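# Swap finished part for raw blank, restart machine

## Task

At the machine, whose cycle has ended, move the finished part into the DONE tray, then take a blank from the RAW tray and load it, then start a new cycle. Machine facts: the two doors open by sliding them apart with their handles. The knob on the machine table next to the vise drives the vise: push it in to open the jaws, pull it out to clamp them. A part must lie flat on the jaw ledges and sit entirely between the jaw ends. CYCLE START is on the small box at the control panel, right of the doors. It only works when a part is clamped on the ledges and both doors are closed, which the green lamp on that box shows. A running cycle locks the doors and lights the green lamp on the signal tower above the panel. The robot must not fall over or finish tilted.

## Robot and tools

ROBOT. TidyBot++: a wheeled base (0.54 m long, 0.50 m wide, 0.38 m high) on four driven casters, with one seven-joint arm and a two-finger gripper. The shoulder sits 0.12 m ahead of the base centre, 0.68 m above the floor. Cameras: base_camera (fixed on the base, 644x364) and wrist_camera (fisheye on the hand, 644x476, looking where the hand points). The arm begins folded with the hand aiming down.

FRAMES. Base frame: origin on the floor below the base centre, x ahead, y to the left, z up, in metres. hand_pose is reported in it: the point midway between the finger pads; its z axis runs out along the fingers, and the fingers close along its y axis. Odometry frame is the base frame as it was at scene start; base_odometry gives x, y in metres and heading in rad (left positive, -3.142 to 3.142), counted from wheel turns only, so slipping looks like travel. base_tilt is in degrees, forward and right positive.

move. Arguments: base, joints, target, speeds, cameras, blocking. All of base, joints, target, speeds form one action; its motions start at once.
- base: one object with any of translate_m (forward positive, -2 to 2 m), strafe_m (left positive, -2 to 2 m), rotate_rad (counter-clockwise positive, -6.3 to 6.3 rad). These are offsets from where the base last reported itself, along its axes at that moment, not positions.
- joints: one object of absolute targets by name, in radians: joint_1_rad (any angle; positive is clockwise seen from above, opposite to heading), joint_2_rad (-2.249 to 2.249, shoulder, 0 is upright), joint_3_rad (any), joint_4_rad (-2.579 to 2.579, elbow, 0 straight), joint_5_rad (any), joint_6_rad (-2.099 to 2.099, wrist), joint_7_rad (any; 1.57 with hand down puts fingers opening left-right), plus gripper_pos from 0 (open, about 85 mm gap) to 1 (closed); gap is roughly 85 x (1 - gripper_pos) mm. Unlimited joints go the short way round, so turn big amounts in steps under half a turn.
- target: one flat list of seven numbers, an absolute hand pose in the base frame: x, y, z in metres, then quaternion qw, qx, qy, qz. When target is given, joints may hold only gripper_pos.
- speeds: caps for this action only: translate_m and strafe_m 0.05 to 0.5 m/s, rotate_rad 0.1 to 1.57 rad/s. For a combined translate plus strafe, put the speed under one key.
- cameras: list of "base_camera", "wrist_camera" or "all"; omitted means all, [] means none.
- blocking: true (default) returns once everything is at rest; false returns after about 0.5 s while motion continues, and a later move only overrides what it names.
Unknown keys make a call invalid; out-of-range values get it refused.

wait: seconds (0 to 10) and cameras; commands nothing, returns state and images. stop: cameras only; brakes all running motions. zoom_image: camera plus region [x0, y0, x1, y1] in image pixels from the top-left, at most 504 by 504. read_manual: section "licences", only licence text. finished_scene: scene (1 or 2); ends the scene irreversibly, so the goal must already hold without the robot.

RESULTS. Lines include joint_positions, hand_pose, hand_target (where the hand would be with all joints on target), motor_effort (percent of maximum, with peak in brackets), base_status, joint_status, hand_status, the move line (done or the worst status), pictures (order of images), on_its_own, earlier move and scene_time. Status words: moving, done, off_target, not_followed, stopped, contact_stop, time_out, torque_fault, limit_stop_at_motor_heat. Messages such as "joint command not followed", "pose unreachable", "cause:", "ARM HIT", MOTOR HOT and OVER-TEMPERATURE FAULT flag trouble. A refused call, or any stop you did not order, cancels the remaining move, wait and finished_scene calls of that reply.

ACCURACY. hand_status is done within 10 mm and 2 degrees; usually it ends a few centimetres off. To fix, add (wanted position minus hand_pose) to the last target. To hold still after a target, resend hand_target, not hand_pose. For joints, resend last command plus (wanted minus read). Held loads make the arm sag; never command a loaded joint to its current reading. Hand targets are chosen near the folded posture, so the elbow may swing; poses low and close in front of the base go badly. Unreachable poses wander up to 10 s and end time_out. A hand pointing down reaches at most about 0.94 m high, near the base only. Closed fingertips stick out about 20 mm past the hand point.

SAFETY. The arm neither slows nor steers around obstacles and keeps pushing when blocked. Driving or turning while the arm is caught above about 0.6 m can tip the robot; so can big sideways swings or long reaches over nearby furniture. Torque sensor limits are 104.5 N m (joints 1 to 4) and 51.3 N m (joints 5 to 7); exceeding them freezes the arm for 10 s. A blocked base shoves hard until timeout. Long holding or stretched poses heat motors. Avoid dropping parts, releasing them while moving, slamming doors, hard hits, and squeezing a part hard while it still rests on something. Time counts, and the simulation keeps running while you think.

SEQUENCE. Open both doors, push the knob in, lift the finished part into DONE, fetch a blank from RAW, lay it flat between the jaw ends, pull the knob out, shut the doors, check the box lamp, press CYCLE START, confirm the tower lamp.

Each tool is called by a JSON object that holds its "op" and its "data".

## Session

{"op": "move", "data": {"joints": {"joint_1_rad":0,"joint_2_rad":-0.17,"joint_3_rad":3.1416,"joint_4_rad":-1.39,"joint_5_rad":0,"joint_6_rad":-0.35,"joint_7_rad":1.5708,"gripper_pos":0}}}

Scene clock: 2.70 s.
move: done
base_odometry: x=+0.000 y=+0.000 heading=+0.000
base_tilt: forward=+0.2 right=-0.5
base_status: not commanded
joint_positions: joint_1_rad=-0.005 joint_2_rad=-0.190 joint_3_rad=+3.158 joint_4_rad=-1.394 joint_5_rad=+0.049 joint_6_rad=-0.384 joint_7_rad=+1.533 gripper_pos=+0.000
joint_status: all done
motor_effort: joint_1_rad=-1(1) joint_2_rad=-15(16) joint_3_rad=+1(1) joint_4_rad=+20(21) joint_5_rad=+1(1) joint_6_rad=+9(10) joint_7_rad=+0(1)
hand_pose: x=+0.6442 y=-0.0120 z=+1.2026 quat_wxyz=(+0.012, +0.713, -0.009, +0.701) (m; base frame)
hand_target: x=+0.6543 y=+0.0013 z=+1.2048 quat_wxyz=(+0.000, +0.707, +0.000, +0.707) (m; base frame)
hand_status: not commanded
pictures: base_camera, wrist_camera

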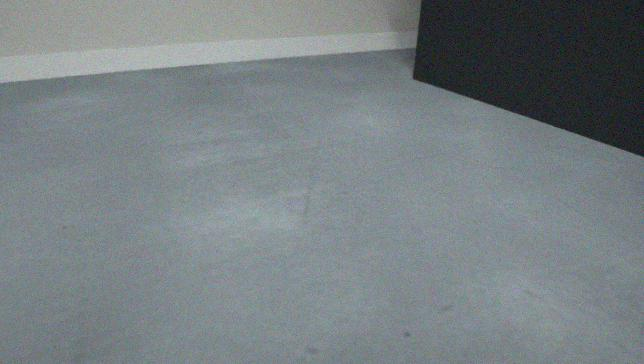

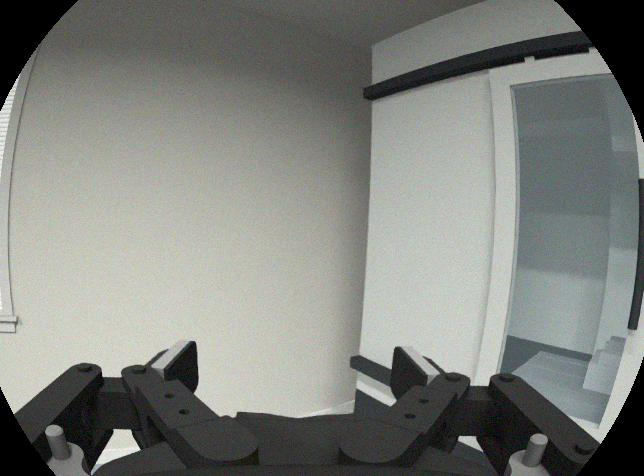

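{"op": "move", "data": {"base": {"rotate_rad": -0.55}}}

Scene clock: 6.17 s.
move: done
base_odometry: x=+0.000 y=+0.000 heading=-0.549
base_tilt: forward=+0.1 right=-0.4
base_status: done
joint_positions: joint_1_rad=+0.001 joint_2_rad=-0.186 joint_3_rad=+3.149 joint_4_rad=-1.394 joint_5_rad=+0.049 joint_6_rad=-0.381 joint_7_rad=+1.533 gripper_pos=+0.000
joint_status: not commanded
motor_effort: joint_1_rad=-1(3) joint_2_rad=-16(17) joint_3_rad=+1(3) joint_4_rad=+20(21) joint_5_rad=+1(1) joint_6_rad=+9(10) joint_7_rad=+0(0)
hand_pose: x=+0.6463 y=-0.0089 z=+1.2013 quat_wxyz=(+0.011, +0.713, -0.007, +0.701) (m; base frame)
hand_target: x=+0.6543 y=+0.0013 z=+1.2048 quat_wxyz=(+0.000, +0.707, +0.000, +0.707) (m; base frame)
hand_status: not commanded
pictures: base_camera, wrist_camera

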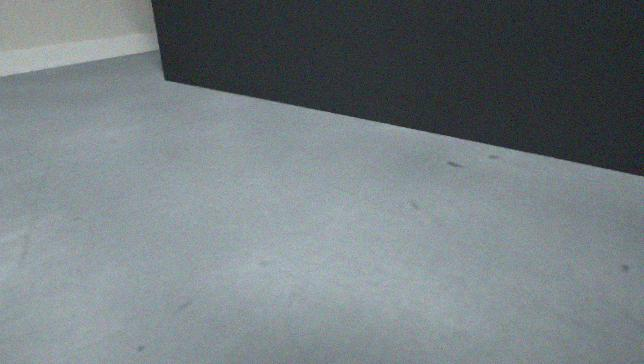

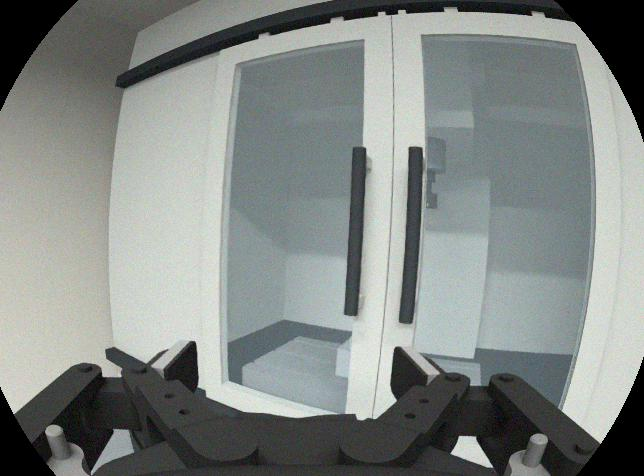

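{"op": "move", "data": {"base": {"rotate_rad": -0.54}}}

Scene clock: 14.27 s.
move: done
base_odometry: x=+0.000 y=+0.000 heading=-1.088
base_tilt: forward=+0.2 right=-0.5
base_status: done
joint_positions: joint_1_rad=+0.003 joint_2_rad=-0.185 joint_3_rad=+3.147 joint_4_rad=-1.394 joint_5_rad=+0.049 joint_6_rad=-0.381 joint_7_rad=+1.533 gripper_pos=+0.000
joint_status: not commanded
motor_effort: joint_1_rad=-1(3) joint_2_rad=-16(17) joint_3_rad=+0(3) joint_4_rad=+20(21) joint_5_rad=+1(1) joint_6_rad=+9(9) joint_7_rad=+0(1)
hand_pose: x=+0.6467 y=-0.0091 z=+1.2009 quat_wxyz=(+0.012, +0.714, -0.007, +0.700) (m; base frame)
hand_target: x=+0.6543 y=+0.0013 z=+1.2048 quat_wxyz=(+0.000, +0.707, +0.000, +0.707) (m; base frame)
hand_status: not commanded
pictures: base_camera, wrist_camera

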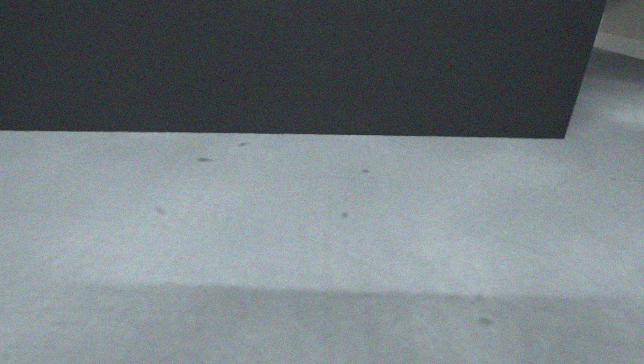

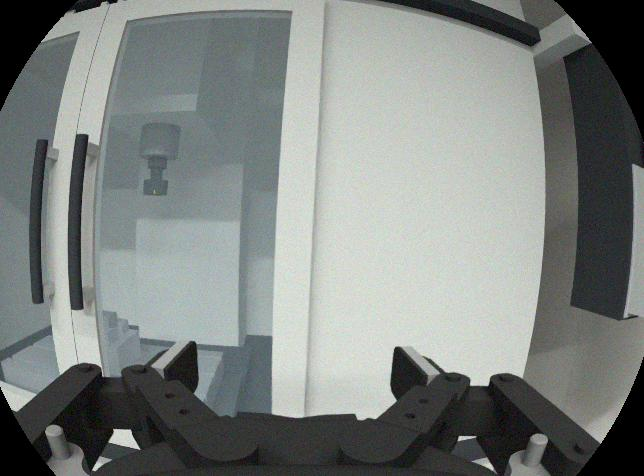

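{"op": "move", "data": {"base": {"rotate_rad": -0.045}, "cameras": []}}

{"op": "move", "data": {"base": {"strafe_m": 0.51, "translate_m": 0.15}}}

Scene clock: 22.47 s.
move: done
base_odometry: x=+0.000 y=+0.000 heading=-1.132
base_tilt: forward=+0.2 right=-0.4
base_status: done
joint_positions: joint_1_rad=+0.003 joint_2_rad=-0.185 joint_3_rad=+3.147 joint_4_rad=-1.394 joint_5_rad=+0.049 joint_6_rad=-0.381 joint_7_rad=+1.533 gripper_pos=+0.000
joint_status: not commanded
motor_effort: joint_1_rad=-1(3) joint_2_rad=-15(16) joint_3_rad=+0(3) joint_4_rad=+21(21) joint_5_rad=+0(1) joint_6_rad=+9(9) joint_7_rad=+0(1)
hand_pose: x=+0.6467 y=-0.0087 z=+1.2010 quat_wxyz=(+0.011, +0.714, -0.007, +0.700) (m; base frame)
hand_target: x=+0.6543 y=+0.0013 z=+1.2048 quat_wxyz=(+0.000, +0.707, +0.000, +0.707) (m; base frame)
hand_status: not commanded
pictures: none
No camera images: "cameras" was empty.

Scene clock: 24.87 s.
move: done
base_odometry: x=+0.526 y=+0.081 heading=-1.132
base_tilt: forward=+0.2 right=-0.4
base_status: done
joint_positions: joint_1_rad=+0.002 joint_2_rad=-0.183 joint_3_rad=+3.143 joint_4_rad=-1.394 joint_5_rad=+0.049 joint_6_rad=-0.381 joint_7_rad=+1.533 gripper_pos=+0.000
joint_status: not commanded
motor_effort: joint_1_rad=-1(2) joint_2_rad=-16(17) joint_3_rad=+1(2) joint_4_rad=+21(21) joint_5_rad=+0(1) joint_6_rad=+9(9) joint_7_rad=+0(1)
hand_pose: x=+0.6476 y=-0.0062 z=+1.2002 quat_wxyz=(+0.010, +0.714, -0.005, +0.700) (m; base frame)
hand_target: x=+0.6543 y=+0.0013 z=+1.2048 quat_wxyz=(+0.000, +0.707, +0.000, +0.707) (m; base frame)
hand_status: not commanded
pictures: base_camera, wrist_camera

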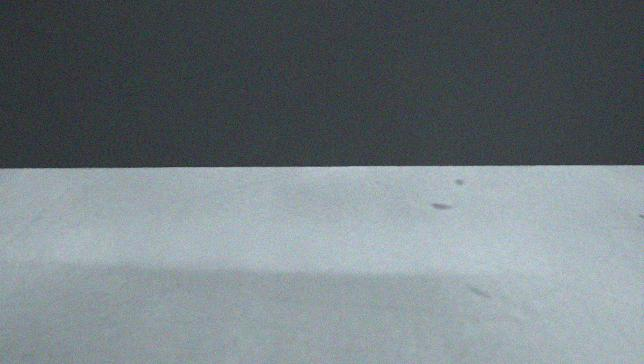

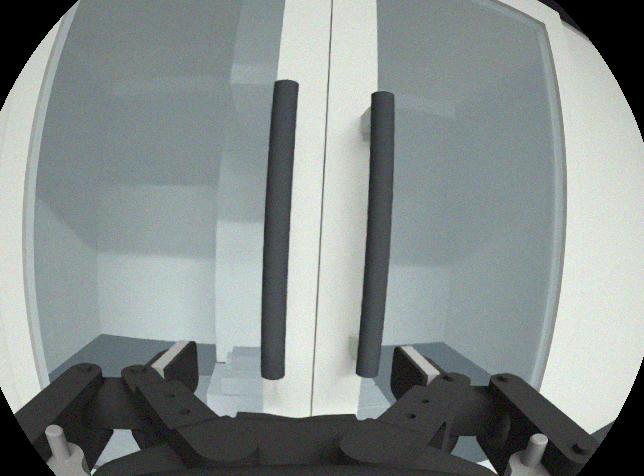

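{"op": "move", "data": {"base": {"strafe_m": 0.018, "translate_m": 0.24, "rotate_rad": -0.01}, "joints": {"joint_5_rad":-0.05,"joint_7_rad":1.60,"joint_6_rad":-0.33}}}

Scene clock: 29.20 s.
move: done
base_odometry: x=+0.644 y=-0.129 heading=-1.142
base_tilt: forward=+0.2 right=-0.4
base_status: done
joint_positions: joint_1_rad=+0.002 joint_2_rad=-0.171 joint_3_rad=+3.143 joint_4_rad=-1.391 joint_5_rad=+0.004 joint_6_rad=-0.358 joint_7_rad=+1.568 gripper_pos=+0.000
joint_status: all done
motor_effort: joint_1_rad=+0(2) joint_2_rad=-16(21) joint_3_rad=+1(2) joint_4_rad=+20(22) joint_5_rad=+1(1) joint_6_rad=+9(10) joint_7_rad=-1(1)
hand_pose: x=+0.6538 y=-0.0010 z=+1.2023 quat_wxyz=(+0.002, +0.710, -0.001, +0.705) (m; base frame)
hand_target: x=+0.6542 y=+0.0064 z=+1.2111 quat_wxyz=(-0.012, +0.700, -0.001, +0.714) (m; base frame)
hand_status: not commanded
pictures: base_camera, wrist_camera

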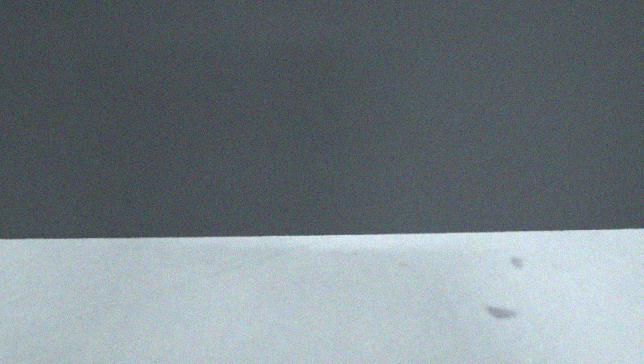

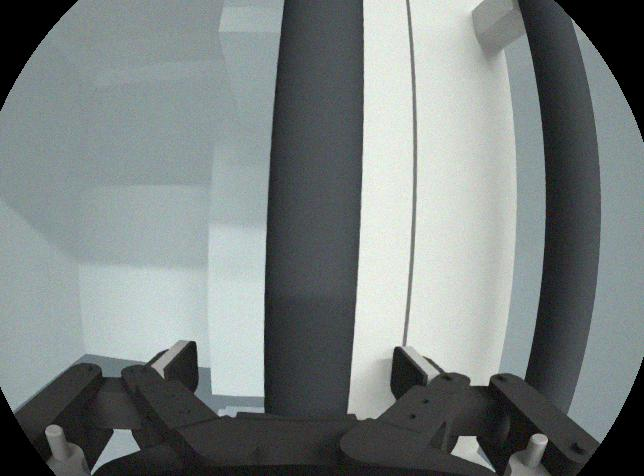

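{"op": "move", "data": {"base": {"strafe_m": -0.007, "translate_m": -0.018}, "cameras": []}}

{"op": "move", "data": {"joints": {"gripper_pos":0.8}, "cameras": []}}

{"op": "move", "data": {"base": {"strafe_m": 0.54}, "speeds": {"strafe_m": 0.15}, "cameras": ["wrist_camera"]}}

Scene clock: 34.53 s.
move: done
base_odometry: x=+0.630 y=-0.115 heading=-1.141
base_tilt: forward=+0.2 right=-0.4
base_status: done
joint_positions: joint_1_rad=+0.002 joint_2_rad=-0.180 joint_3_rad=+3.143 joint_4_rad=-1.390 joint_5_rad=+0.004 joint_6_rad=-0.357 joint_7_rad=+1.568 gripper_pos=+0.000
joint_status: not commanded
motor_effort: joint_1_rad=-1(2) joint_2_rad=-16(21) joint_3_rad=+0(3) joint_4_rad=+21(22) joint_5_rad=+0(1) joint_6_rad=+9(10) joint_7_rad=+0(1)
hand_pose: x=+0.6493 y=-0.0008 z=+1.2079 quat_wxyz=(+0.002, +0.706, -0.001, +0.708) (m; base frame)
hand_target: x=+0.6542 y=+0.0064 z=+1.2111 quat_wxyz=(-0.012, +0.700, -0.001, +0.714) (m; base frame)
hand_status: not commanded
pictures: none
No camera images: "cameras" was empty.

Scene clock: 35.53 s.
move: off_target
base_odometry: x=+0.630 y=-0.115 heading=-1.141
base_tilt: forward=+0.2 right=-0.4
base_status: not commanded
joint_positions: joint_1_rad=+0.000 joint_2_rad=-0.180 joint_3_rad=+3.141 joint_4_rad=-1.390 joint_5_rad=+0.003 joint_6_rad=-0.357 joint_7_rad=+1.568 gripper_pos=+0.748
joint_status: gripper_pos off_target (ended at +0.748, target +0.800)
motor_effort: joint_1_rad=+1(4) joint_2_rad=-15(16) joint_3_rad=+2(4) joint_4_rad=+22(23) joint_5_rad=+1(2) joint_6_rad=+11(12) joint_7_rad=+0(1)
hand_pose: x=+0.6490 y=+0.0012 z=+1.2081 quat_wxyz=(+0.001, +0.706, +0.000, +0.709) (m; base frame)
hand_target: x=+0.6542 y=+0.0064 z=+1.2111 quat_wxyz=(-0.012, +0.700, -0.001, +0.714) (m; base frame)
hand_status: not commanded
pictures: none
No camera images: "cameras" was empty.

Scene clock: 39.77 s.
move: done
base_odometry: x=+1.121 y=+0.110 heading=-1.141
base_tilt: forward=+0.2 right=-0.4
base_status: done
joint_positions: joint_1_rad=+0.079 joint_2_rad=-0.238 joint_3_rad=+3.240 joint_4_rad=-1.425 joint_5_rad=+0.003 joint_6_rad=-0.383 joint_7_rad=+1.569 gripper_pos=+0.757
joint_status: not commanded
motor_effort: joint_1_rad=-16(22) joint_2_rad=-2(21) joint_3_rad=-16(23) joint_4_rad=+31(32) joint_5_rad=-6(8) joint_6_rad=+22(25) joint_7_rad=+0(2)
hand_pose: x=+0.6147 y=-0.0991 z=+1.2080 quat_wxyz=(+0.055, +0.704, -0.070, +0.705) (m; base frame)
hand_target: x=+0.6542 y=+0.0064 z=+1.2111 quat_wxyz=(-0.012, +0.700, -0.001, +0.714) (m; base frame)
hand_status: not commanded
pictures: wrist_camera

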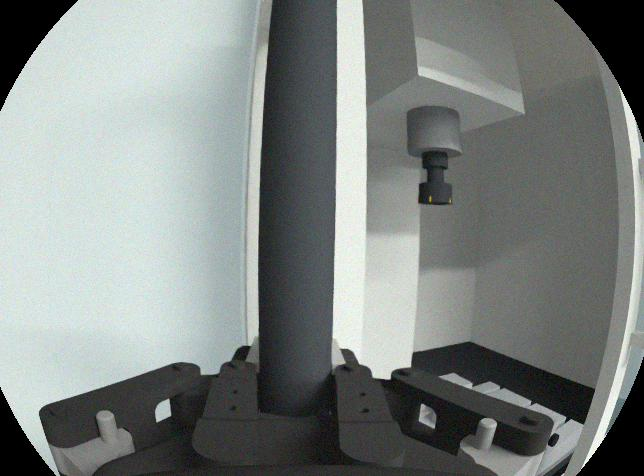

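{"op": "move", "data": {"base": {"strafe_m": -0.10, "translate_m": -0.025}, "speeds": {"strafe_m": 0.2}, "cameras": []}}

{"op": "move", "data": {"joints": {"gripper_pos":0}, "cameras": []}}

{"op": "move", "data": {"base": {"translate_m": -0.12}}}

Scene clock: 44.13 s.
move: done
base_odometry: x=+1.020 y=+0.091 heading=-1.142
base_tilt: forward=+0.2 right=-0.3
base_status: done
joint_positions: joint_1_rad=-0.005 joint_2_rad=-0.192 joint_3_rad=+3.135 joint_4_rad=-1.399 joint_5_rad=+0.001 joint_6_rad=-0.358 joint_7_rad=+1.569 gripper_pos=+0.768
joint_status: not commanded
motor_effort: joint_1_rad=+1(17) joint_2_rad=-14(15) joint_3_rad=+2(18) joint_4_rad=+22(29) joint_5_rad=+2(6) joint_6_rad=+11(21) joint_7_rad=+1(1)
hand_pose: x=+0.6436 y=+0.0083 z=+1.2085 quat_wxyz=(-0.004, +0.705, +0.004, +0.709) (m; base frame)
hand_target: x=+0.6542 y=+0.0064 z=+1.2111 quat_wxyz=(-0.012, +0.700, -0.001, +0.714) (m; base frame)
hand_status: not commanded
pictures: none
No camera images: "cameras" was empty.

Scene clock: 45.13 s.
move: done
base_odometry: x=+1.020 y=+0.091 heading=-1.142
base_tilt: forward=+0.2 right=-0.5
base_status: not commanded
joint_positions: joint_1_rad=-0.005 joint_2_rad=-0.188 joint_3_rad=+3.135 joint_4_rad=-1.395 joint_5_rad=+0.001 joint_6_rad=-0.354 joint_7_rad=+1.570 gripper_pos=+0.000
joint_status: all done
motor_effort: joint_1_rad=-1(1) joint_2_rad=-16(16) joint_3_rad=+1(3) joint_4_rad=+20(22) joint_5_rad=+0(2) joint_6_rad=+9(11) joint_7_rad=+0(1)
hand_pose: x=+0.6455 y=+0.0082 z=+1.2099 quat_wxyz=(-0.003, +0.704, +0.005, +0.710) (m; base frame)
hand_target: x=+0.6542 y=+0.0064 z=+1.2111 quat_wxyz=(-0.012, +0.700, -0.001, +0.714) (m; base frame)
hand_status: not commanded
pictures: none
No camera images: "cameras" was empty.

Scene clock: 46.57 s.
move: done
base_odometry: x=+0.970 y=+0.200 heading=-1.142
base_tilt: forward=+0.2 right=-0.4
base_status: done
joint_positions: joint_1_rad=-0.005 joint_2_rad=-0.182 joint_3_rad=+3.135 joint_4_rad=-1.391 joint_5_rad=+0.001 joint_6_rad=-0.354 joint_7_rad=+1.570 gripper_pos=+0.000
joint_status: not commanded
motor_effort: joint_1_rad=-1(1) joint_2_rad=-16(20) joint_3_rad=+1(1) joint_4_rad=+21(22) joint_5_rad=+0(1) joint_6_rad=+9(10) joint_7_rad=+0(1)
hand_pose: x=+0.6478 y=+0.0083 z=+1.2097 quat_wxyz=(-0.003, +0.704, +0.005, +0.710) (m; base frame)
hand_target: x=+0.6542 y=+0.0064 z=+1.2111 quat_wxyz=(-0.012, +0.700, -0.001, +0.714) (m; base frame)
hand_status: not commanded
pictures: base_camera, wrist_camera

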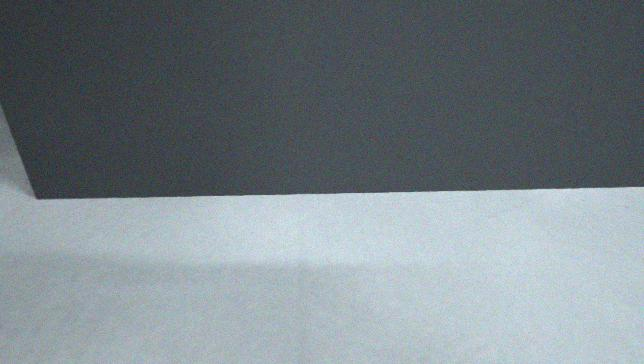

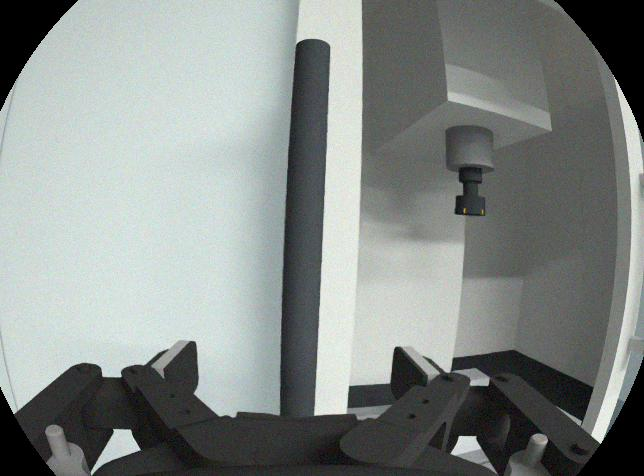

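{"op": "move", "data": {"base": {"strafe_m": -0.54, "translate_m": 0.0, "rotate_rad": 0.015}}}

Scene clock: 53.67 s.
move: done
base_odometry: x=+0.478 y=-0.025 heading=-1.127
base_tilt: forward=+0.2 right=-0.4
base_status: done
joint_positions: joint_1_rad=-0.003 joint_2_rad=-0.182 joint_3_rad=+3.141 joint_4_rad=-1.391 joint_5_rad=+0.001 joint_6_rad=-0.354 joint_7_rad=+1.570 gripper_pos=+0.000
joint_status: not commanded
motor_effort: joint_1_rad=-1(3) joint_2_rad=-15(17) joint_3_rad=+0(5) joint_4_rad=+20(21) joint_5_rad=+0(1) joint_6_rad=+9(9) joint_7_rad=+0(1)
hand_pose: x=+0.6480 y=+0.0029 z=+1.2096 quat_wxyz=(-0.001, +0.704, +0.001, +0.710) (m; base frame)
hand_target: x=+0.6542 y=+0.0064 z=+1.2111 quat_wxyz=(-0.012, +0.700, -0.001, +0.714) (m; base frame)
hand_status: not commanded
pictures: base_camera, wrist_camera

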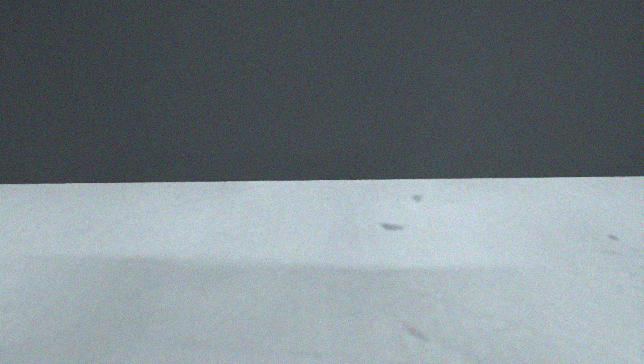

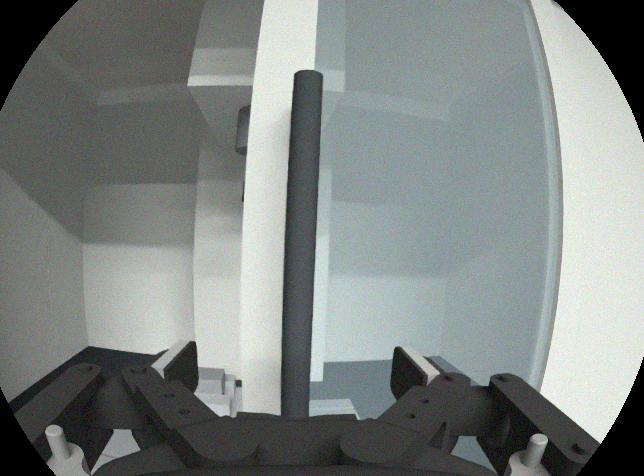

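{"op": "move", "data": {"base": {"strafe_m": -0.006, "translate_m": 0.155}, "cameras": ["wrist_camera"]}}

{"op": "move", "data": {"joints": {"gripper_pos":0.8}, "cameras": []}}

{"op": "move", "data": {"base": {"strafe_m": -0.54}, "speeds": {"strafe_m": 0.15}, "cameras": ["wrist_camera"]}}

Scene clock: 58.67 s.
move: done
base_odometry: x=+0.539 y=-0.168 heading=-1.128
base_tilt: forward=+0.2 right=-0.4
base_status: done
joint_positions: joint_1_rad=-0.003 joint_2_rad=-0.169 joint_3_rad=+3.141 joint_4_rad=-1.391 joint_5_rad=+0.001 joint_6_rad=-0.354 joint_7_rad=+1.570 gripper_pos=+0.000
joint_status: not commanded
motor_effort: joint_1_rad=-1(1) joint_2_rad=-16(20) joint_3_rad=+0(1) joint_4_rad=+20(22) joint_5_rad=+0(1) joint_6_rad=+9(10) joint_7_rad=+0(1)
hand_pose: x=+0.6550 y=+0.0029 z=+1.2027 quat_wxyz=(-0.001, +0.709, +0.001, +0.706) (m; base frame)
hand_target: x=+0.6542 y=+0.0064 z=+1.2111 quat_wxyz=(-0.012, +0.700, -0.001, +0.714) (m; base frame)
hand_status: not commanded
pictures: wrist_camera

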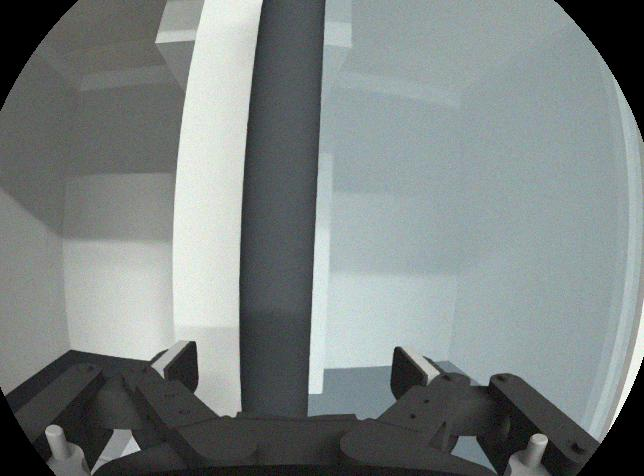

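Scene clock: 59.67 s.
move: off_target
base_odometry: x=+0.539 y=-0.167 heading=-1.128
base_tilt: forward=+0.2 right=-0.5
base_status: not commanded
joint_positions: joint_1_rad=-0.007 joint_2_rad=-0.170 joint_3_rad=+3.133 joint_4_rad=-1.391 joint_5_rad=+0.001 joint_6_rad=-0.354 joint_7_rad=+1.570 gripper_pos=+0.746
joint_status: gripper_pos off_target (ended at +0.746, target +0.800)
motor_effort: joint_1_rad=+1(5) joint_2_rad=-15(17) joint_3_rad=+3(7) joint_4_rad=+22(24) joint_5_rad=+1(3) joint_6_rad=+11(12) joint_7_rad=+0(1)
hand_pose: x=+0.6542 y=+0.0105 z=+1.2032 quat_wxyz=(-0.005, +0.708, +0.006, +0.706) (m; base frame)
hand_target: x=+0.6542 y=+0.0064 z=+1.2111 quat_wxyz=(-0.012, +0.700, -0.001, +0.714) (m; base frame)
hand_status: not commanded
pictures: none
No camera images: "cameras" was empty.

Scene clock: 63.87 s.
move: done
base_odometry: x=+0.052 y=-0.399 heading=-1.127
base_tilt: forward=+0.3 right=-0.5
base_status: done
joint_positions: joint_1_rad=-0.084 joint_2_rad=-0.085 joint_3_rad=+3.048 joint_4_rad=-1.347 joint_5_rad=-0.008 joint_6_rad=-0.281 joint_7_rad=+1.570 gripper_pos=+0.747
joint_status: not commanded
motor_effort: joint_1_rad=+16(18) joint_2_rad=-39(41) joint_3_rad=+17(20) joint_4_rad=+12(23) joint_5_rad=+4(5) joint_6_rad=-3(12) joint_7_rad=+0(2)
hand_pose: x=+0.6832 y=+0.1075 z=+1.2046 quat_wxyz=(-0.064, +0.695, +0.063, +0.714) (m; base frame)
hand_target: x=+0.6542 y=+0.0064 z=+1.2111 quat_wxyz=(-0.012, +0.700, -0.001, +0.714) (m; base frame)
hand_status: not commanded
pictures: wrist_camera

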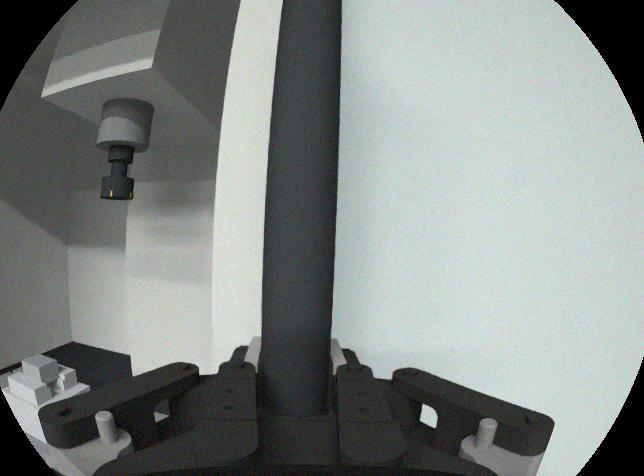

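{"op": "move", "data": {"base": {"strafe_m": 0.10, "translate_m": 0.025}, "speeds": {"strafe_m": 0.2}, "cameras": []}}

{"op": "move", "data": {"joints": {"gripper_pos":0}, "cameras": []}}

{"op": "move", "data": {"base": {"translate_m": -0.15}, "cameras": ["wrist_camera"]}}

Scene clock: 70.90 s.
move: done
base_odometry: x=+0.153 y=-0.379 heading=-1.127
base_tilt: forward=+0.2 right=-0.4
base_status: done
joint_positions: joint_1_rad=-0.005 joint_2_rad=-0.160 joint_3_rad=+3.136 joint_4_rad=-1.394 joint_5_rad=-0.008 joint_6_rad=-0.329 joint_7_rad=+1.571 gripper_pos=+0.747
joint_status: not commanded
motor_effort: joint_1_rad=-1(17) joint_2_rad=-18(40) joint_3_rad=+0(18) joint_4_rad=+25(25) joint_5_rad=+0(4) joint_6_rad=+13(14) joint_7_rad=+0(1)
hand_pose: x=+0.6597 y=+0.0081 z=+1.2037 quat_wxyz=(-0.007, +0.704, +0.002, +0.710) (m; base frame)
hand_target: x=+0.6542 y=+0.0064 z=+1.2111 quat_wxyz=(-0.012, +0.700, -0.001, +0.714) (m; base frame)
hand_status: not commanded
pictures: none
No camera images: "cameras" was empty.

Scene clock: 71.90 s.
move: done
base_odometry: x=+0.153 y=-0.379 heading=-1.127
base_tilt: forward=+0.1 right=-0.4
base_status: not commanded
joint_positions: joint_1_rad=-0.005 joint_2_rad=-0.164 joint_3_rad=+3.136 joint_4_rad=-1.385 joint_5_rad=-0.008 joint_6_rad=-0.328 joint_7_rad=+1.571 gripper_pos=+0.000
joint_status: all done
motor_effort: joint_1_rad=-1(1) joint_2_rad=-16(19) joint_3_rad=+1(2) joint_4_rad=+20(25) joint_5_rad=+0(1) joint_6_rad=+9(13) joint_7_rad=+1(1)
hand_pose: x=+0.6566 y=+0.0081 z=+1.2114 quat_wxyz=(-0.007, +0.699, +0.002, +0.715) (m; base frame)
hand_target: x=+0.6542 y=+0.0064 z=+1.2111 quat_wxyz=(-0.012, +0.700, -0.001, +0.714) (m; base frame)
hand_status: not commanded
pictures: none
No camera images: "cameras" was empty.

Scene clock: 73.40 s.
move: done
base_odometry: x=+0.089 y=-0.243 heading=-1.127
base_tilt: forward=+0.1 right=-0.5
base_status: done
joint_positions: joint_1_rad=-0.005 joint_2_rad=-0.180 joint_3_rad=+3.136 joint_4_rad=-1.385 joint_5_rad=-0.008 joint_6_rad=-0.328 joint_7_rad=+1.571 gripper_pos=+0.000
joint_status: not commanded
motor_effort: joint_1_rad=-1(1) joint_2_rad=-16(22) joint_3_rad=+1(1) joint_4_rad=+20(22) joint_5_rad=+0(1) joint_6_rad=+9(9) joint_7_rad=+0(1)
hand_pose: x=+0.6480 y=+0.0081 z=+1.2202 quat_wxyz=(-0.007, +0.693, +0.002, +0.720) (m; base frame)
hand_target: x=+0.6542 y=+0.0064 z=+1.2111 quat_wxyz=(-0.012, +0.700, -0.001, +0.714) (m; base frame)
hand_status: not commanded
pictures: wrist_camera

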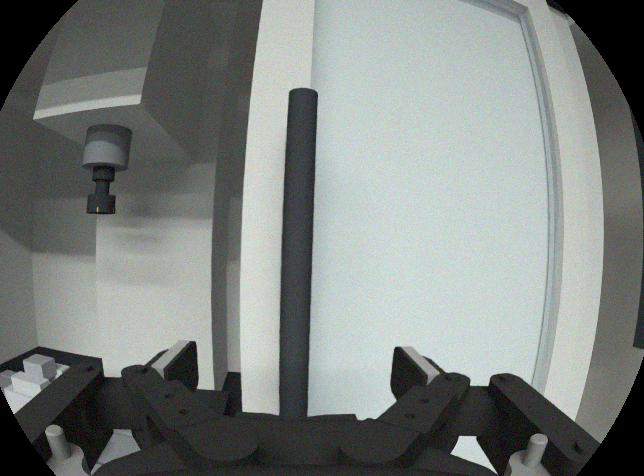

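{"op": "move", "data": {"base": {"strafe_m": 0.50, "rotate_rad": 0.01}, "joints": {"joint_1_rad":0,"joint_2_rad":-0.061,"joint_3_rad":3.1416,"joint_4_rad":-0.926,"joint_5_rad":0,"joint_6_rad":-1.49,"joint_7_rad":1.5708}, "cameras": []}}

{"op": "move", "data": {"base": {"translate_m": 0.12}}}

Scene clock: 82.37 s.
move: done
base_odometry: x=+0.541 y=-0.028 heading=-1.117
base_tilt: forward=+0.2 right=-0.5
base_status: done
joint_positions: joint_1_rad=-0.003 joint_2_rad=-0.081 joint_3_rad=+3.138 joint_4_rad=-0.934 joint_5_rad=-0.008 joint_6_rad=-1.447 joint_7_rad=+1.571 gripper_pos=+0.000
joint_status: all done
motor_effort: joint_1_rad=+0(4) joint_2_rad=-15(17) joint_3_rad=+1(4) joint_4_rad=+16(21) joint_5_rad=+0(1) joint_6_rad=+7(11) joint_7_rad=+0(2)
hand_pose: x=+0.5536 y=+0.0069 z=+1.1009 quat_wxyz=(-0.005, +0.913, +0.004, +0.409) (m; base frame)
hand_target: x=+0.5530 y=+0.0013 z=+1.0859 quat_wxyz=(+0.000, +0.924, +0.000, +0.383) (m; base frame)
hand_status: not commanded
pictures: none
No camera images: "cameras" was empty.

Scene clock: 83.80 s.
move: done
base_odometry: x=+0.593 y=-0.136 heading=-1.116
base_tilt: forward=+0.2 right=-0.5
base_status: done
joint_positions: joint_1_rad=-0.003 joint_2_rad=-0.062 joint_3_rad=+3.138 joint_4_rad=-0.931 joint_5_rad=-0.008 joint_6_rad=-1.451 joint_7_rad=+1.571 gripper_pos=+0.000
joint_status: not commanded
motor_effort: joint_1_rad=-1(1) joint_2_rad=-16(20) joint_3_rad=+0(1) joint_4_rad=+17(17) joint_5_rad=+0(1) joint_6_rad=+7(7) joint_7_rad=+0(1)
hand_pose: x=+0.5607 y=+0.0069 z=+1.0925 quat_wxyz=(-0.005, +0.917, +0.004, +0.399) (m; base frame)
hand_target: x=+0.5530 y=+0.0013 z=+1.0859 quat_wxyz=(+0.000, +0.924, +0.000, +0.383) (m; base frame)
hand_status: not commanded
pictures: base_camera, wrist_camera

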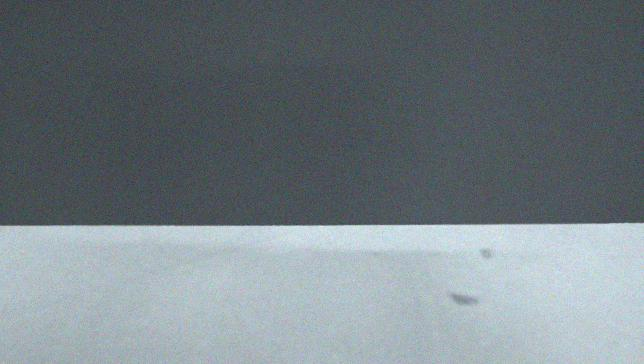

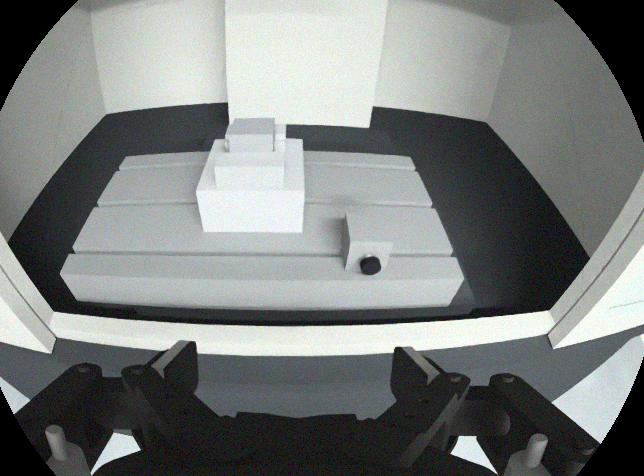

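{"op": "move", "data": {"base": {"strafe_m": -0.105, "translate_m": 0.06}, "joints": {"joint_1_rad":0,"joint_2_rad":-0.382,"joint_3_rad":3.1416,"joint_4_rad":-1.807,"joint_5_rad":0,"joint_6_rad":-0.669,"joint_7_rad":1.5708,"gripper_pos":1}, "cameras": ["wrist_camera"]}}

Scene clock: 92.77 s.
move: done
base_odometry: x=+0.526 y=-0.236 heading=-1.116
base_tilt: forward=+0.2 right=-0.3
base_status: done
joint_positions: joint_1_rad=-0.002 joint_2_rad=-0.369 joint_3_rad=+3.141 joint_4_rad=-1.786 joint_5_rad=-0.008 joint_6_rad=-0.704 joint_7_rad=+1.571 gripper_pos=+0.999
joint_status: all done
motor_effort: joint_1_rad=-1(2) joint_2_rad=-9(18) joint_3_rad=+1(4) joint_4_rad=+20(22) joint_5_rad=+0(2) joint_6_rad=+8(9) joint_7_rad=+0(1)
hand_pose: x=+0.5434 y=+0.0040 z=+0.9597 quat_wxyz=(-0.004, +0.873, -0.001, +0.488) (m; base frame)
hand_target: x=+0.5428 y=+0.0013 z=+0.9624 quat_wxyz=(+0.000, +0.866, +0.000, +0.500) (m; base frame)
hand_status: not commanded
pictures: wrist_camera

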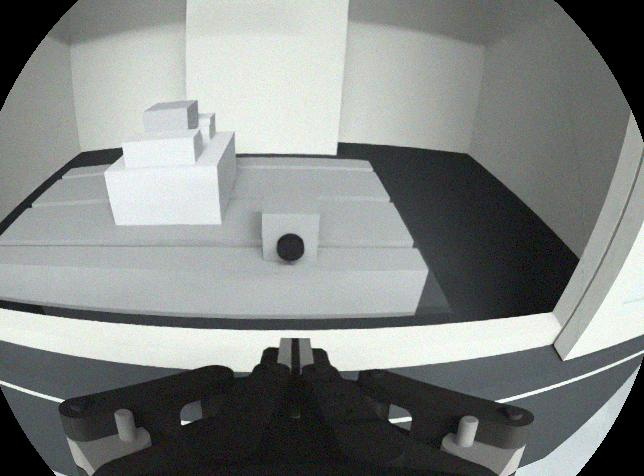

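{"op": "move", "data": {"base": {"strafe_m": 0.003, "translate_m": 0.08}, "cameras": []}}

{"op": "move", "data": {"target": [0.615, 0.001, 0.888, 0, 0.866, 0, 0.5], "cameras": ["wrist_camera"]}}

Scene clock: 97.17 s.
move: done
base_odometry: x=+0.563 y=-0.307 heading=-1.116
base_tilt: forward=+0.2 right=-0.4
base_status: done
joint_positions: joint_1_rad=-0.002 joint_2_rad=-0.377 joint_3_rad=+3.141 joint_4_rad=-1.787 joint_5_rad=-0.008 joint_6_rad=-0.698 joint_7_rad=+1.571 gripper_pos=+0.999
joint_status: not commanded
motor_effort: joint_1_rad=-1(2) joint_2_rad=-9(12) joint_3_rad=+0(3) joint_4_rad=+20(21) joint_5_rad=+0(1) joint_6_rad=+8(8) joint_7_rad=+0(1)
hand_pose: x=+0.5417 y=+0.0040 z=+0.9641 quat_wxyz=(-0.004, +0.869, -0.001, +0.494) (m; base frame)
hand_target: x=+0.5428 y=+0.0013 z=+0.9624 quat_wxyz=(+0.000, +0.866, +0.000, +0.500) (m; base frame)
hand_status: not commanded
pictures: none
No camera images: "cameras" was empty.

Scene clock: 98.67 s.
move: done
base_odometry: x=+0.563 y=-0.307 heading=-1.116
base_tilt: forward=+0.2 right=-0.5
base_status: not commanded
joint_positions: joint_1_rad=-0.002 joint_2_rad=-0.204 joint_3_rad=+3.141 joint_4_rad=-1.917 joint_5_rad=-0.008 joint_6_rad=-0.397 joint_7_rad=+1.571 gripper_pos=+0.999
joint_status: not commanded
motor_effort: joint_1_rad=-1(1) joint_2_rad=-15(18) joint_3_rad=+0(1) joint_4_rad=+21(22) joint_5_rad=+0(1) joint_6_rad=+8(8) joint_7_rad=+0(1)
hand_pose: x=+0.6120 y=+0.0035 z=+0.8891 quat_wxyz=(-0.004, +0.870, -0.002, +0.493) (m; base frame)
hand_target: x=+0.6150 y=+0.0010 z=+0.8880 quat_wxyz=(+0.000, +0.866, +0.000, +0.500) (m; base frame)
hand_status: done (0.004 m and 1.0 deg from the pose sent, 0.106 m and 0.9 deg at the start)
pictures: wrist_camera

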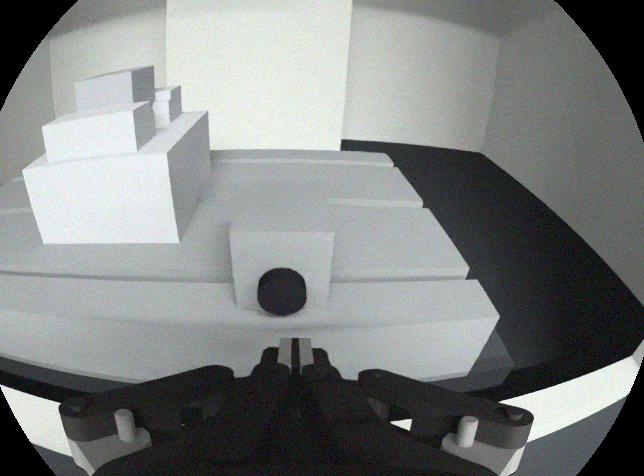

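{"op": "move", "data": {"target": [0.625, 0.011, 0.886, 0, 0.866, 0, 0.5], "cameras": ["wrist_camera"]}}

{"op": "move", "data": {"target": [0.66, 0.011, 0.884, 0, 0.866, 0, 0.5], "cameras": ["wrist_camera"]}}

Scene clock: 103.13 s.
move: done
base_odometry: x=+0.563 y=-0.307 heading=-1.116
base_tilt: forward=+0.2 right=-0.5
base_status: not commanded
joint_positions: joint_1_rad=+0.016 joint_2_rad=-0.190 joint_3_rad=+3.098 joint_4_rad=-1.917 joint_5_rad=+0.000 joint_6_rad=-0.383 joint_7_rad=+1.528 gripper_pos=+0.999
joint_status: not commanded
motor_effort: joint_1_rad=+0(1) joint_2_rad=-15(16) joint_3_rad=+1(2) joint_4_rad=+21(21) joint_5_rad=+0(1) joint_6_rad=+8(8) joint_7_rad=+0(1)
hand_pose: x=+0.6165 y=+0.0163 z=+0.8861 quat_wxyz=(-0.014, +0.870, -0.005, +0.493) (m; base frame)
hand_target: x=+0.6250 y=+0.0110 z=+0.8860 quat_wxyz=(+0.000, +0.866, +0.000, +0.500) (m; base frame)
hand_status: done (0.010 m and 1.9 deg from the pose sent, 0.015 m and 1.0 deg at the start)
pictures: wrist_camera

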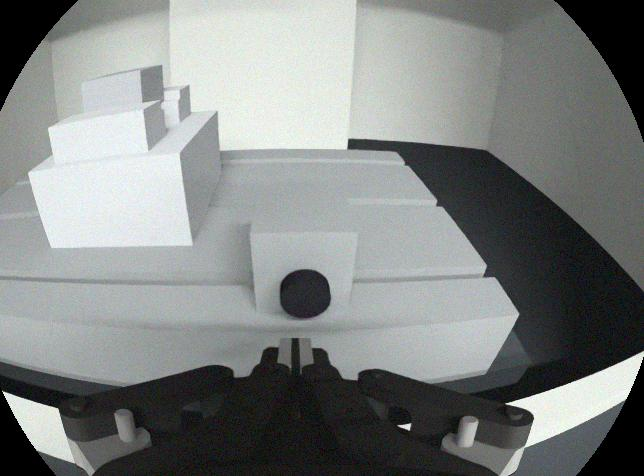

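Scene clock: 104.03 s.
move: off_target
base_odometry: x=+0.563 y=-0.307 heading=-1.116
base_tilt: forward=+0.2 right=-0.4
base_status: not commanded
joint_positions: joint_1_rad=+0.014 joint_2_rad=-0.099 joint_3_rad=+3.098 joint_4_rad=-1.856 joint_5_rad=+0.007 joint_6_rad=-0.360 joint_7_rad=+1.514 gripper_pos=+0.999
joint_status: not commanded
motor_effort: joint_1_rad=-1(1) joint_2_rad=-19(21) joint_3_rad=+1(1) joint_4_rad=+20(21) joint_5_rad=+0(0) joint_6_rad=+8(8) joint_7_rad=+0(0)
hand_pose: x=+0.6516 y=+0.0170 z=+0.8806 quat_wxyz=(-0.016, +0.872, -0.009, +0.490) (m; base frame)
hand_target: x=+0.6600 y=+0.0110 z=+0.8840 quat_wxyz=(+0.000, +0.866, +0.000, +0.500) (m; base frame)
hand_status: off_target (0.011 m and 2.5 deg from the pose sent, 0.044 m and 1.9 deg at the start)
pictures: wrist_camera

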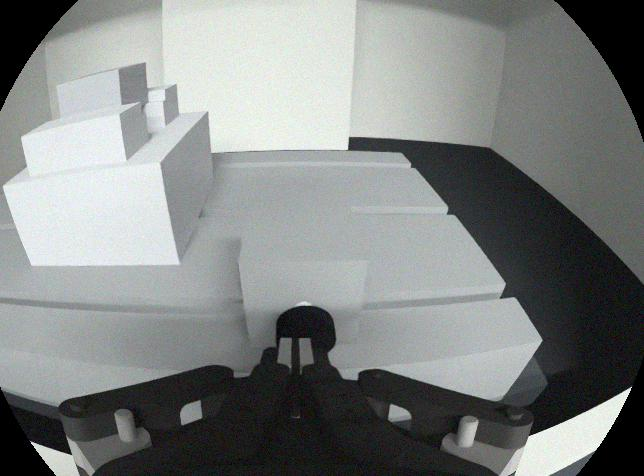

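{"op": "move", "data": {"target": [0.675, 0.008, 0.882, 0, 0.866, 0, 0.5], "cameras": []}}

{"op": "move", "data": {"target": [0.69, 0.008, 0.882, 0, 0.866, 0, 0.5], "cameras": ["wrist_camera"]}}

Scene clock: 107.53 s.
move: off_target
base_odometry: x=+0.563 y=-0.307 heading=-1.116
base_tilt: forward=+0.2 right=-0.4
base_status: not commanded
joint_positions: joint_1_rad=-0.001 joint_2_rad=-0.095 joint_3_rad=+3.113 joint_4_rad=-1.853 joint_5_rad=+0.007 joint_6_rad=-0.360 joint_7_rad=+1.514 gripper_pos=+0.999
joint_status: not commanded
motor_effort: joint_1_rad=+0(1) joint_2_rad=-12(19) joint_3_rad=+1(2) joint_4_rad=+24(25) joint_5_rad=+0(1) joint_6_rad=+14(14) joint_7_rad=+0(1)
hand_pose: x=+0.6533 y=+0.0169 z=+0.8807 quat_wxyz=(-0.017, +0.872, -0.009, +0.490) (m; base frame)
hand_target: x=+0.6750 y=+0.0080 z=+0.8820 quat_wxyz=(+0.000, +0.866, +0.000, +0.500) (m; base frame)
hand_status: off_target (0.024 m and 2.6 deg from the pose sent, 0.025 m and 2.5 deg at the start)
pictures: none
No camera images: "cameras" was empty.

Scene clock: 108.23 s.
move: off_target
base_odometry: x=+0.563 y=-0.307 heading=-1.116
base_tilt: forward=+0.1 right=-0.4
base_status: not commanded
joint_positions: joint_1_rad=-0.011 joint_2_rad=-0.069 joint_3_rad=+3.123 joint_4_rad=-1.827 joint_5_rad=+0.007 joint_6_rad=-0.362 joint_7_rad=+1.514 gripper_pos=+0.999
joint_status: not commanded
motor_effort: joint_1_rad=-1(1) joint_2_rad=-11(14) joint_3_rad=+1(2) joint_4_rad=+28(29) joint_5_rad=+0(1) joint_6_rad=+18(20) joint_7_rad=+0(1)
hand_pose: x=+0.6639 y=+0.0175 z=+0.8809 quat_wxyz=(-0.018, +0.872, -0.009, +0.489) (m; base frame)
hand_target: x=+0.6900 y=+0.0080 z=+0.8820 quat_wxyz=(+0.000, +0.866, +0.000, +0.500) (m; base frame)
hand_status: off_target (0.028 m and 2.7 deg from the pose sent, 0.038 m and 2.6 deg at the start)
pictures: wrist_camera

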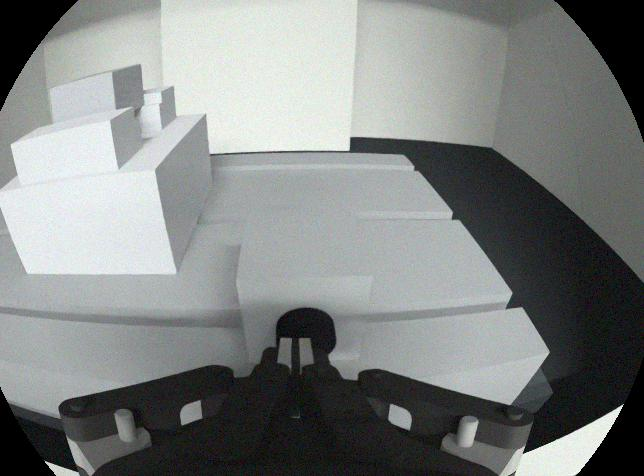

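{"op": "move", "data": {"target": [0.705, 0.008, 0.882, 0, 0.866, 0, 0.5], "cameras": []}}

{"op": "move", "data": {"target": [0.61, 0.01, 0.90, 0, 0.866, 0, 0.5], "cameras": ["wrist_camera"]}}

Scene clock: 111.77 s.
move: off_target
base_odometry: x=+0.563 y=-0.307 heading=-1.116
base_tilt: forward=+0.2 right=-0.4
base_status: not commanded
joint_positions: joint_1_rad=-0.021 joint_2_rad=-0.066 joint_3_rad=+3.132 joint_4_rad=-1.816 joint_5_rad=+0.007 joint_6_rad=-0.378 joint_7_rad=+1.514 gripper_pos=+0.999
joint_status: not commanded
motor_effort: joint_1_rad=-1(1) joint_2_rad=-7(11) joint_3_rad=+1(2) joint_4_rad=+31(31) joint_5_rad=+0(0) joint_6_rad=+22(22) joint_7_rad=+0(1)
hand_pose: x=+0.6645 y=+0.0174 z=+0.8809 quat_wxyz=(-0.018, +0.874, -0.009, +0.485) (m; base frame)
hand_target: x=+0.7050 y=+0.0080 z=+0.8820 quat_wxyz=(+0.000, +0.866, +0.000, +0.500) (m; base frame)
hand_status: off_target (0.042 m and 3.1 deg from the pose sent, 0.042 m and 2.7 deg at the start)
pictures: none
No camera images: "cameras" was empty.

Scene clock: 113.03 s.
move: off_target
base_odometry: x=+0.563 y=-0.307 heading=-1.116
base_tilt: forward=+0.1 right=-0.4
base_status: not commanded
joint_positions: joint_1_rad=+0.005 joint_2_rad=-0.218 joint_3_rad=+3.114 joint_4_rad=-1.880 joint_5_rad=+0.007 joint_6_rad=-0.372 joint_7_rad=+1.514 gripper_pos=+0.999
joint_status: not commanded
motor_effort: joint_1_rad=-1(1) joint_2_rad=-15(23) joint_3_rad=+0(2) joint_4_rad=+21(31) joint_5_rad=+0(1) joint_6_rad=+8(22) joint_7_rad=+0(1)
hand_pose: x=+0.6190 y=+0.0130 z=+0.9245 quat_wxyz=(-0.015, +0.851, -0.011, +0.525) (m; base frame)
hand_target: x=+0.6100 y=+0.0100 z=+0.9000 quat_wxyz=(+0.000, +0.866, +0.000, +0.500) (m; base frame)
hand_status: off_target (0.026 m and 4.0 deg from the pose sent, 0.058 m and 3.1 deg at the start)
pictures: wrist_camera

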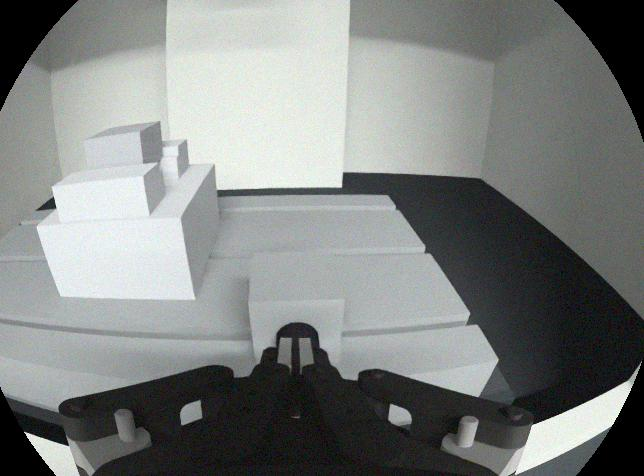

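{"op": "move", "data": {"base": {"translate_m": -0.05, "strafe_m": 0.195}, "joints": {"joint_1_rad":0,"joint_2_rad":-0.061,"joint_3_rad":3.1416,"joint_4_rad":-0.926,"joint_5_rad":0,"joint_6_rad":-1.49,"joint_7_rad":1.5708,"gripper_pos":0}, "cameras": ["wrist_camera"]}}

Scene clock: 119.53 s.
move: done
base_odometry: x=+0.717 y=-0.176 heading=-1.116
base_tilt: forward=+0.1 right=-0.5
base_status: done
joint_positions: joint_1_rad=+0.008 joint_2_rad=-0.082 joint_3_rad=+3.125 joint_4_rad=-0.934 joint_5_rad=+0.007 joint_6_rad=-1.447 joint_7_rad=+1.533 gripper_pos=+0.000
joint_status: all done
motor_effort: joint_1_rad=-1(3) joint_2_rad=-15(17) joint_3_rad=+1(3) joint_4_rad=+16(22) joint_5_rad=+0(1) joint_6_rad=+7(9) joint_7_rad=+0(2)
hand_pose: x=+0.5535 y=+0.0034 z=+1.1010 quat_wxyz=(-0.006, +0.912, -0.014, +0.409) (m; base frame)
hand_target: x=+0.5530 y=+0.0013 z=+1.0858 quat_wxyz=(+0.000, +0.924, +0.000, +0.383) (m; base frame)
hand_status: not commanded
pictures: wrist_camera

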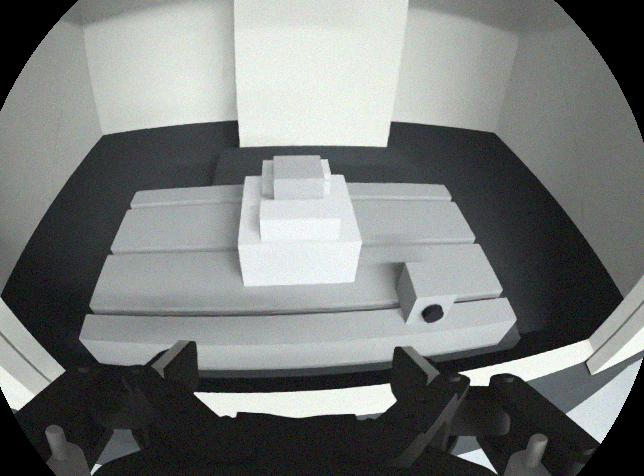

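{"op": "move", "data": {"base": {"translate_m": 0.15, "rotate_rad": -0.012}, "joints": {"joint_1_rad":-0.01,"joint_2_rad":-0.05,"joint_3_rad":3.155,"joint_4_rad":-0.92,"joint_5_rad":-0.01,"joint_6_rad":-1.53,"joint_7_rad":1.61}}}

Scene clock: 125.53 s.
move: done
base_odometry: x=+0.783 y=-0.311 heading=-1.128
base_tilt: forward=+0.2 right=-0.4
base_status: done
joint_positions: joint_1_rad=-0.001 joint_2_rad=-0.052 joint_3_rad=+3.143 joint_4_rad=-0.924 joint_5_rad=+0.007 joint_6_rad=-1.498 joint_7_rad=+1.578 gripper_pos=+0.000
joint_status: all done
motor_effort: joint_1_rad=-1(2) joint_2_rad=-16(20) joint_3_rad=+1(2) joint_4_rad=+16(17) joint_5_rad=+0(2) joint_6_rad=+6(8) joint_7_rad=+0(1)
hand_pose: x=+0.5550 y=-0.0009 z=+1.0809 quat_wxyz=(+0.005, +0.927, +0.002, +0.376) (m; base frame)
hand_target: x=+0.5487 y=+0.0027 z=+1.0752 quat_wxyz=(+0.003, +0.932, +0.018, +0.362) (m; base frame)
hand_status: not commanded
pictures: base_camera, wrist_camera

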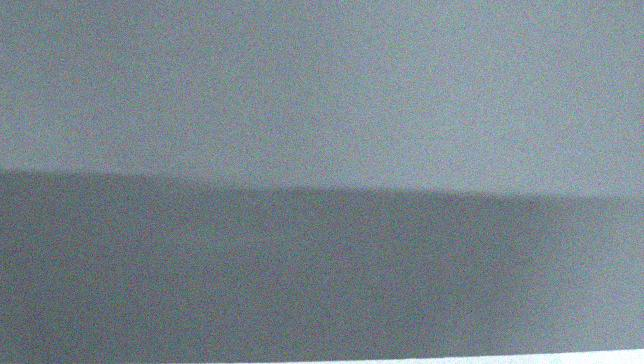

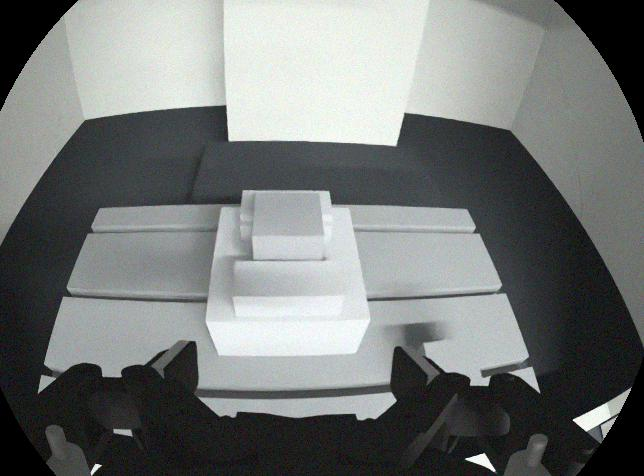

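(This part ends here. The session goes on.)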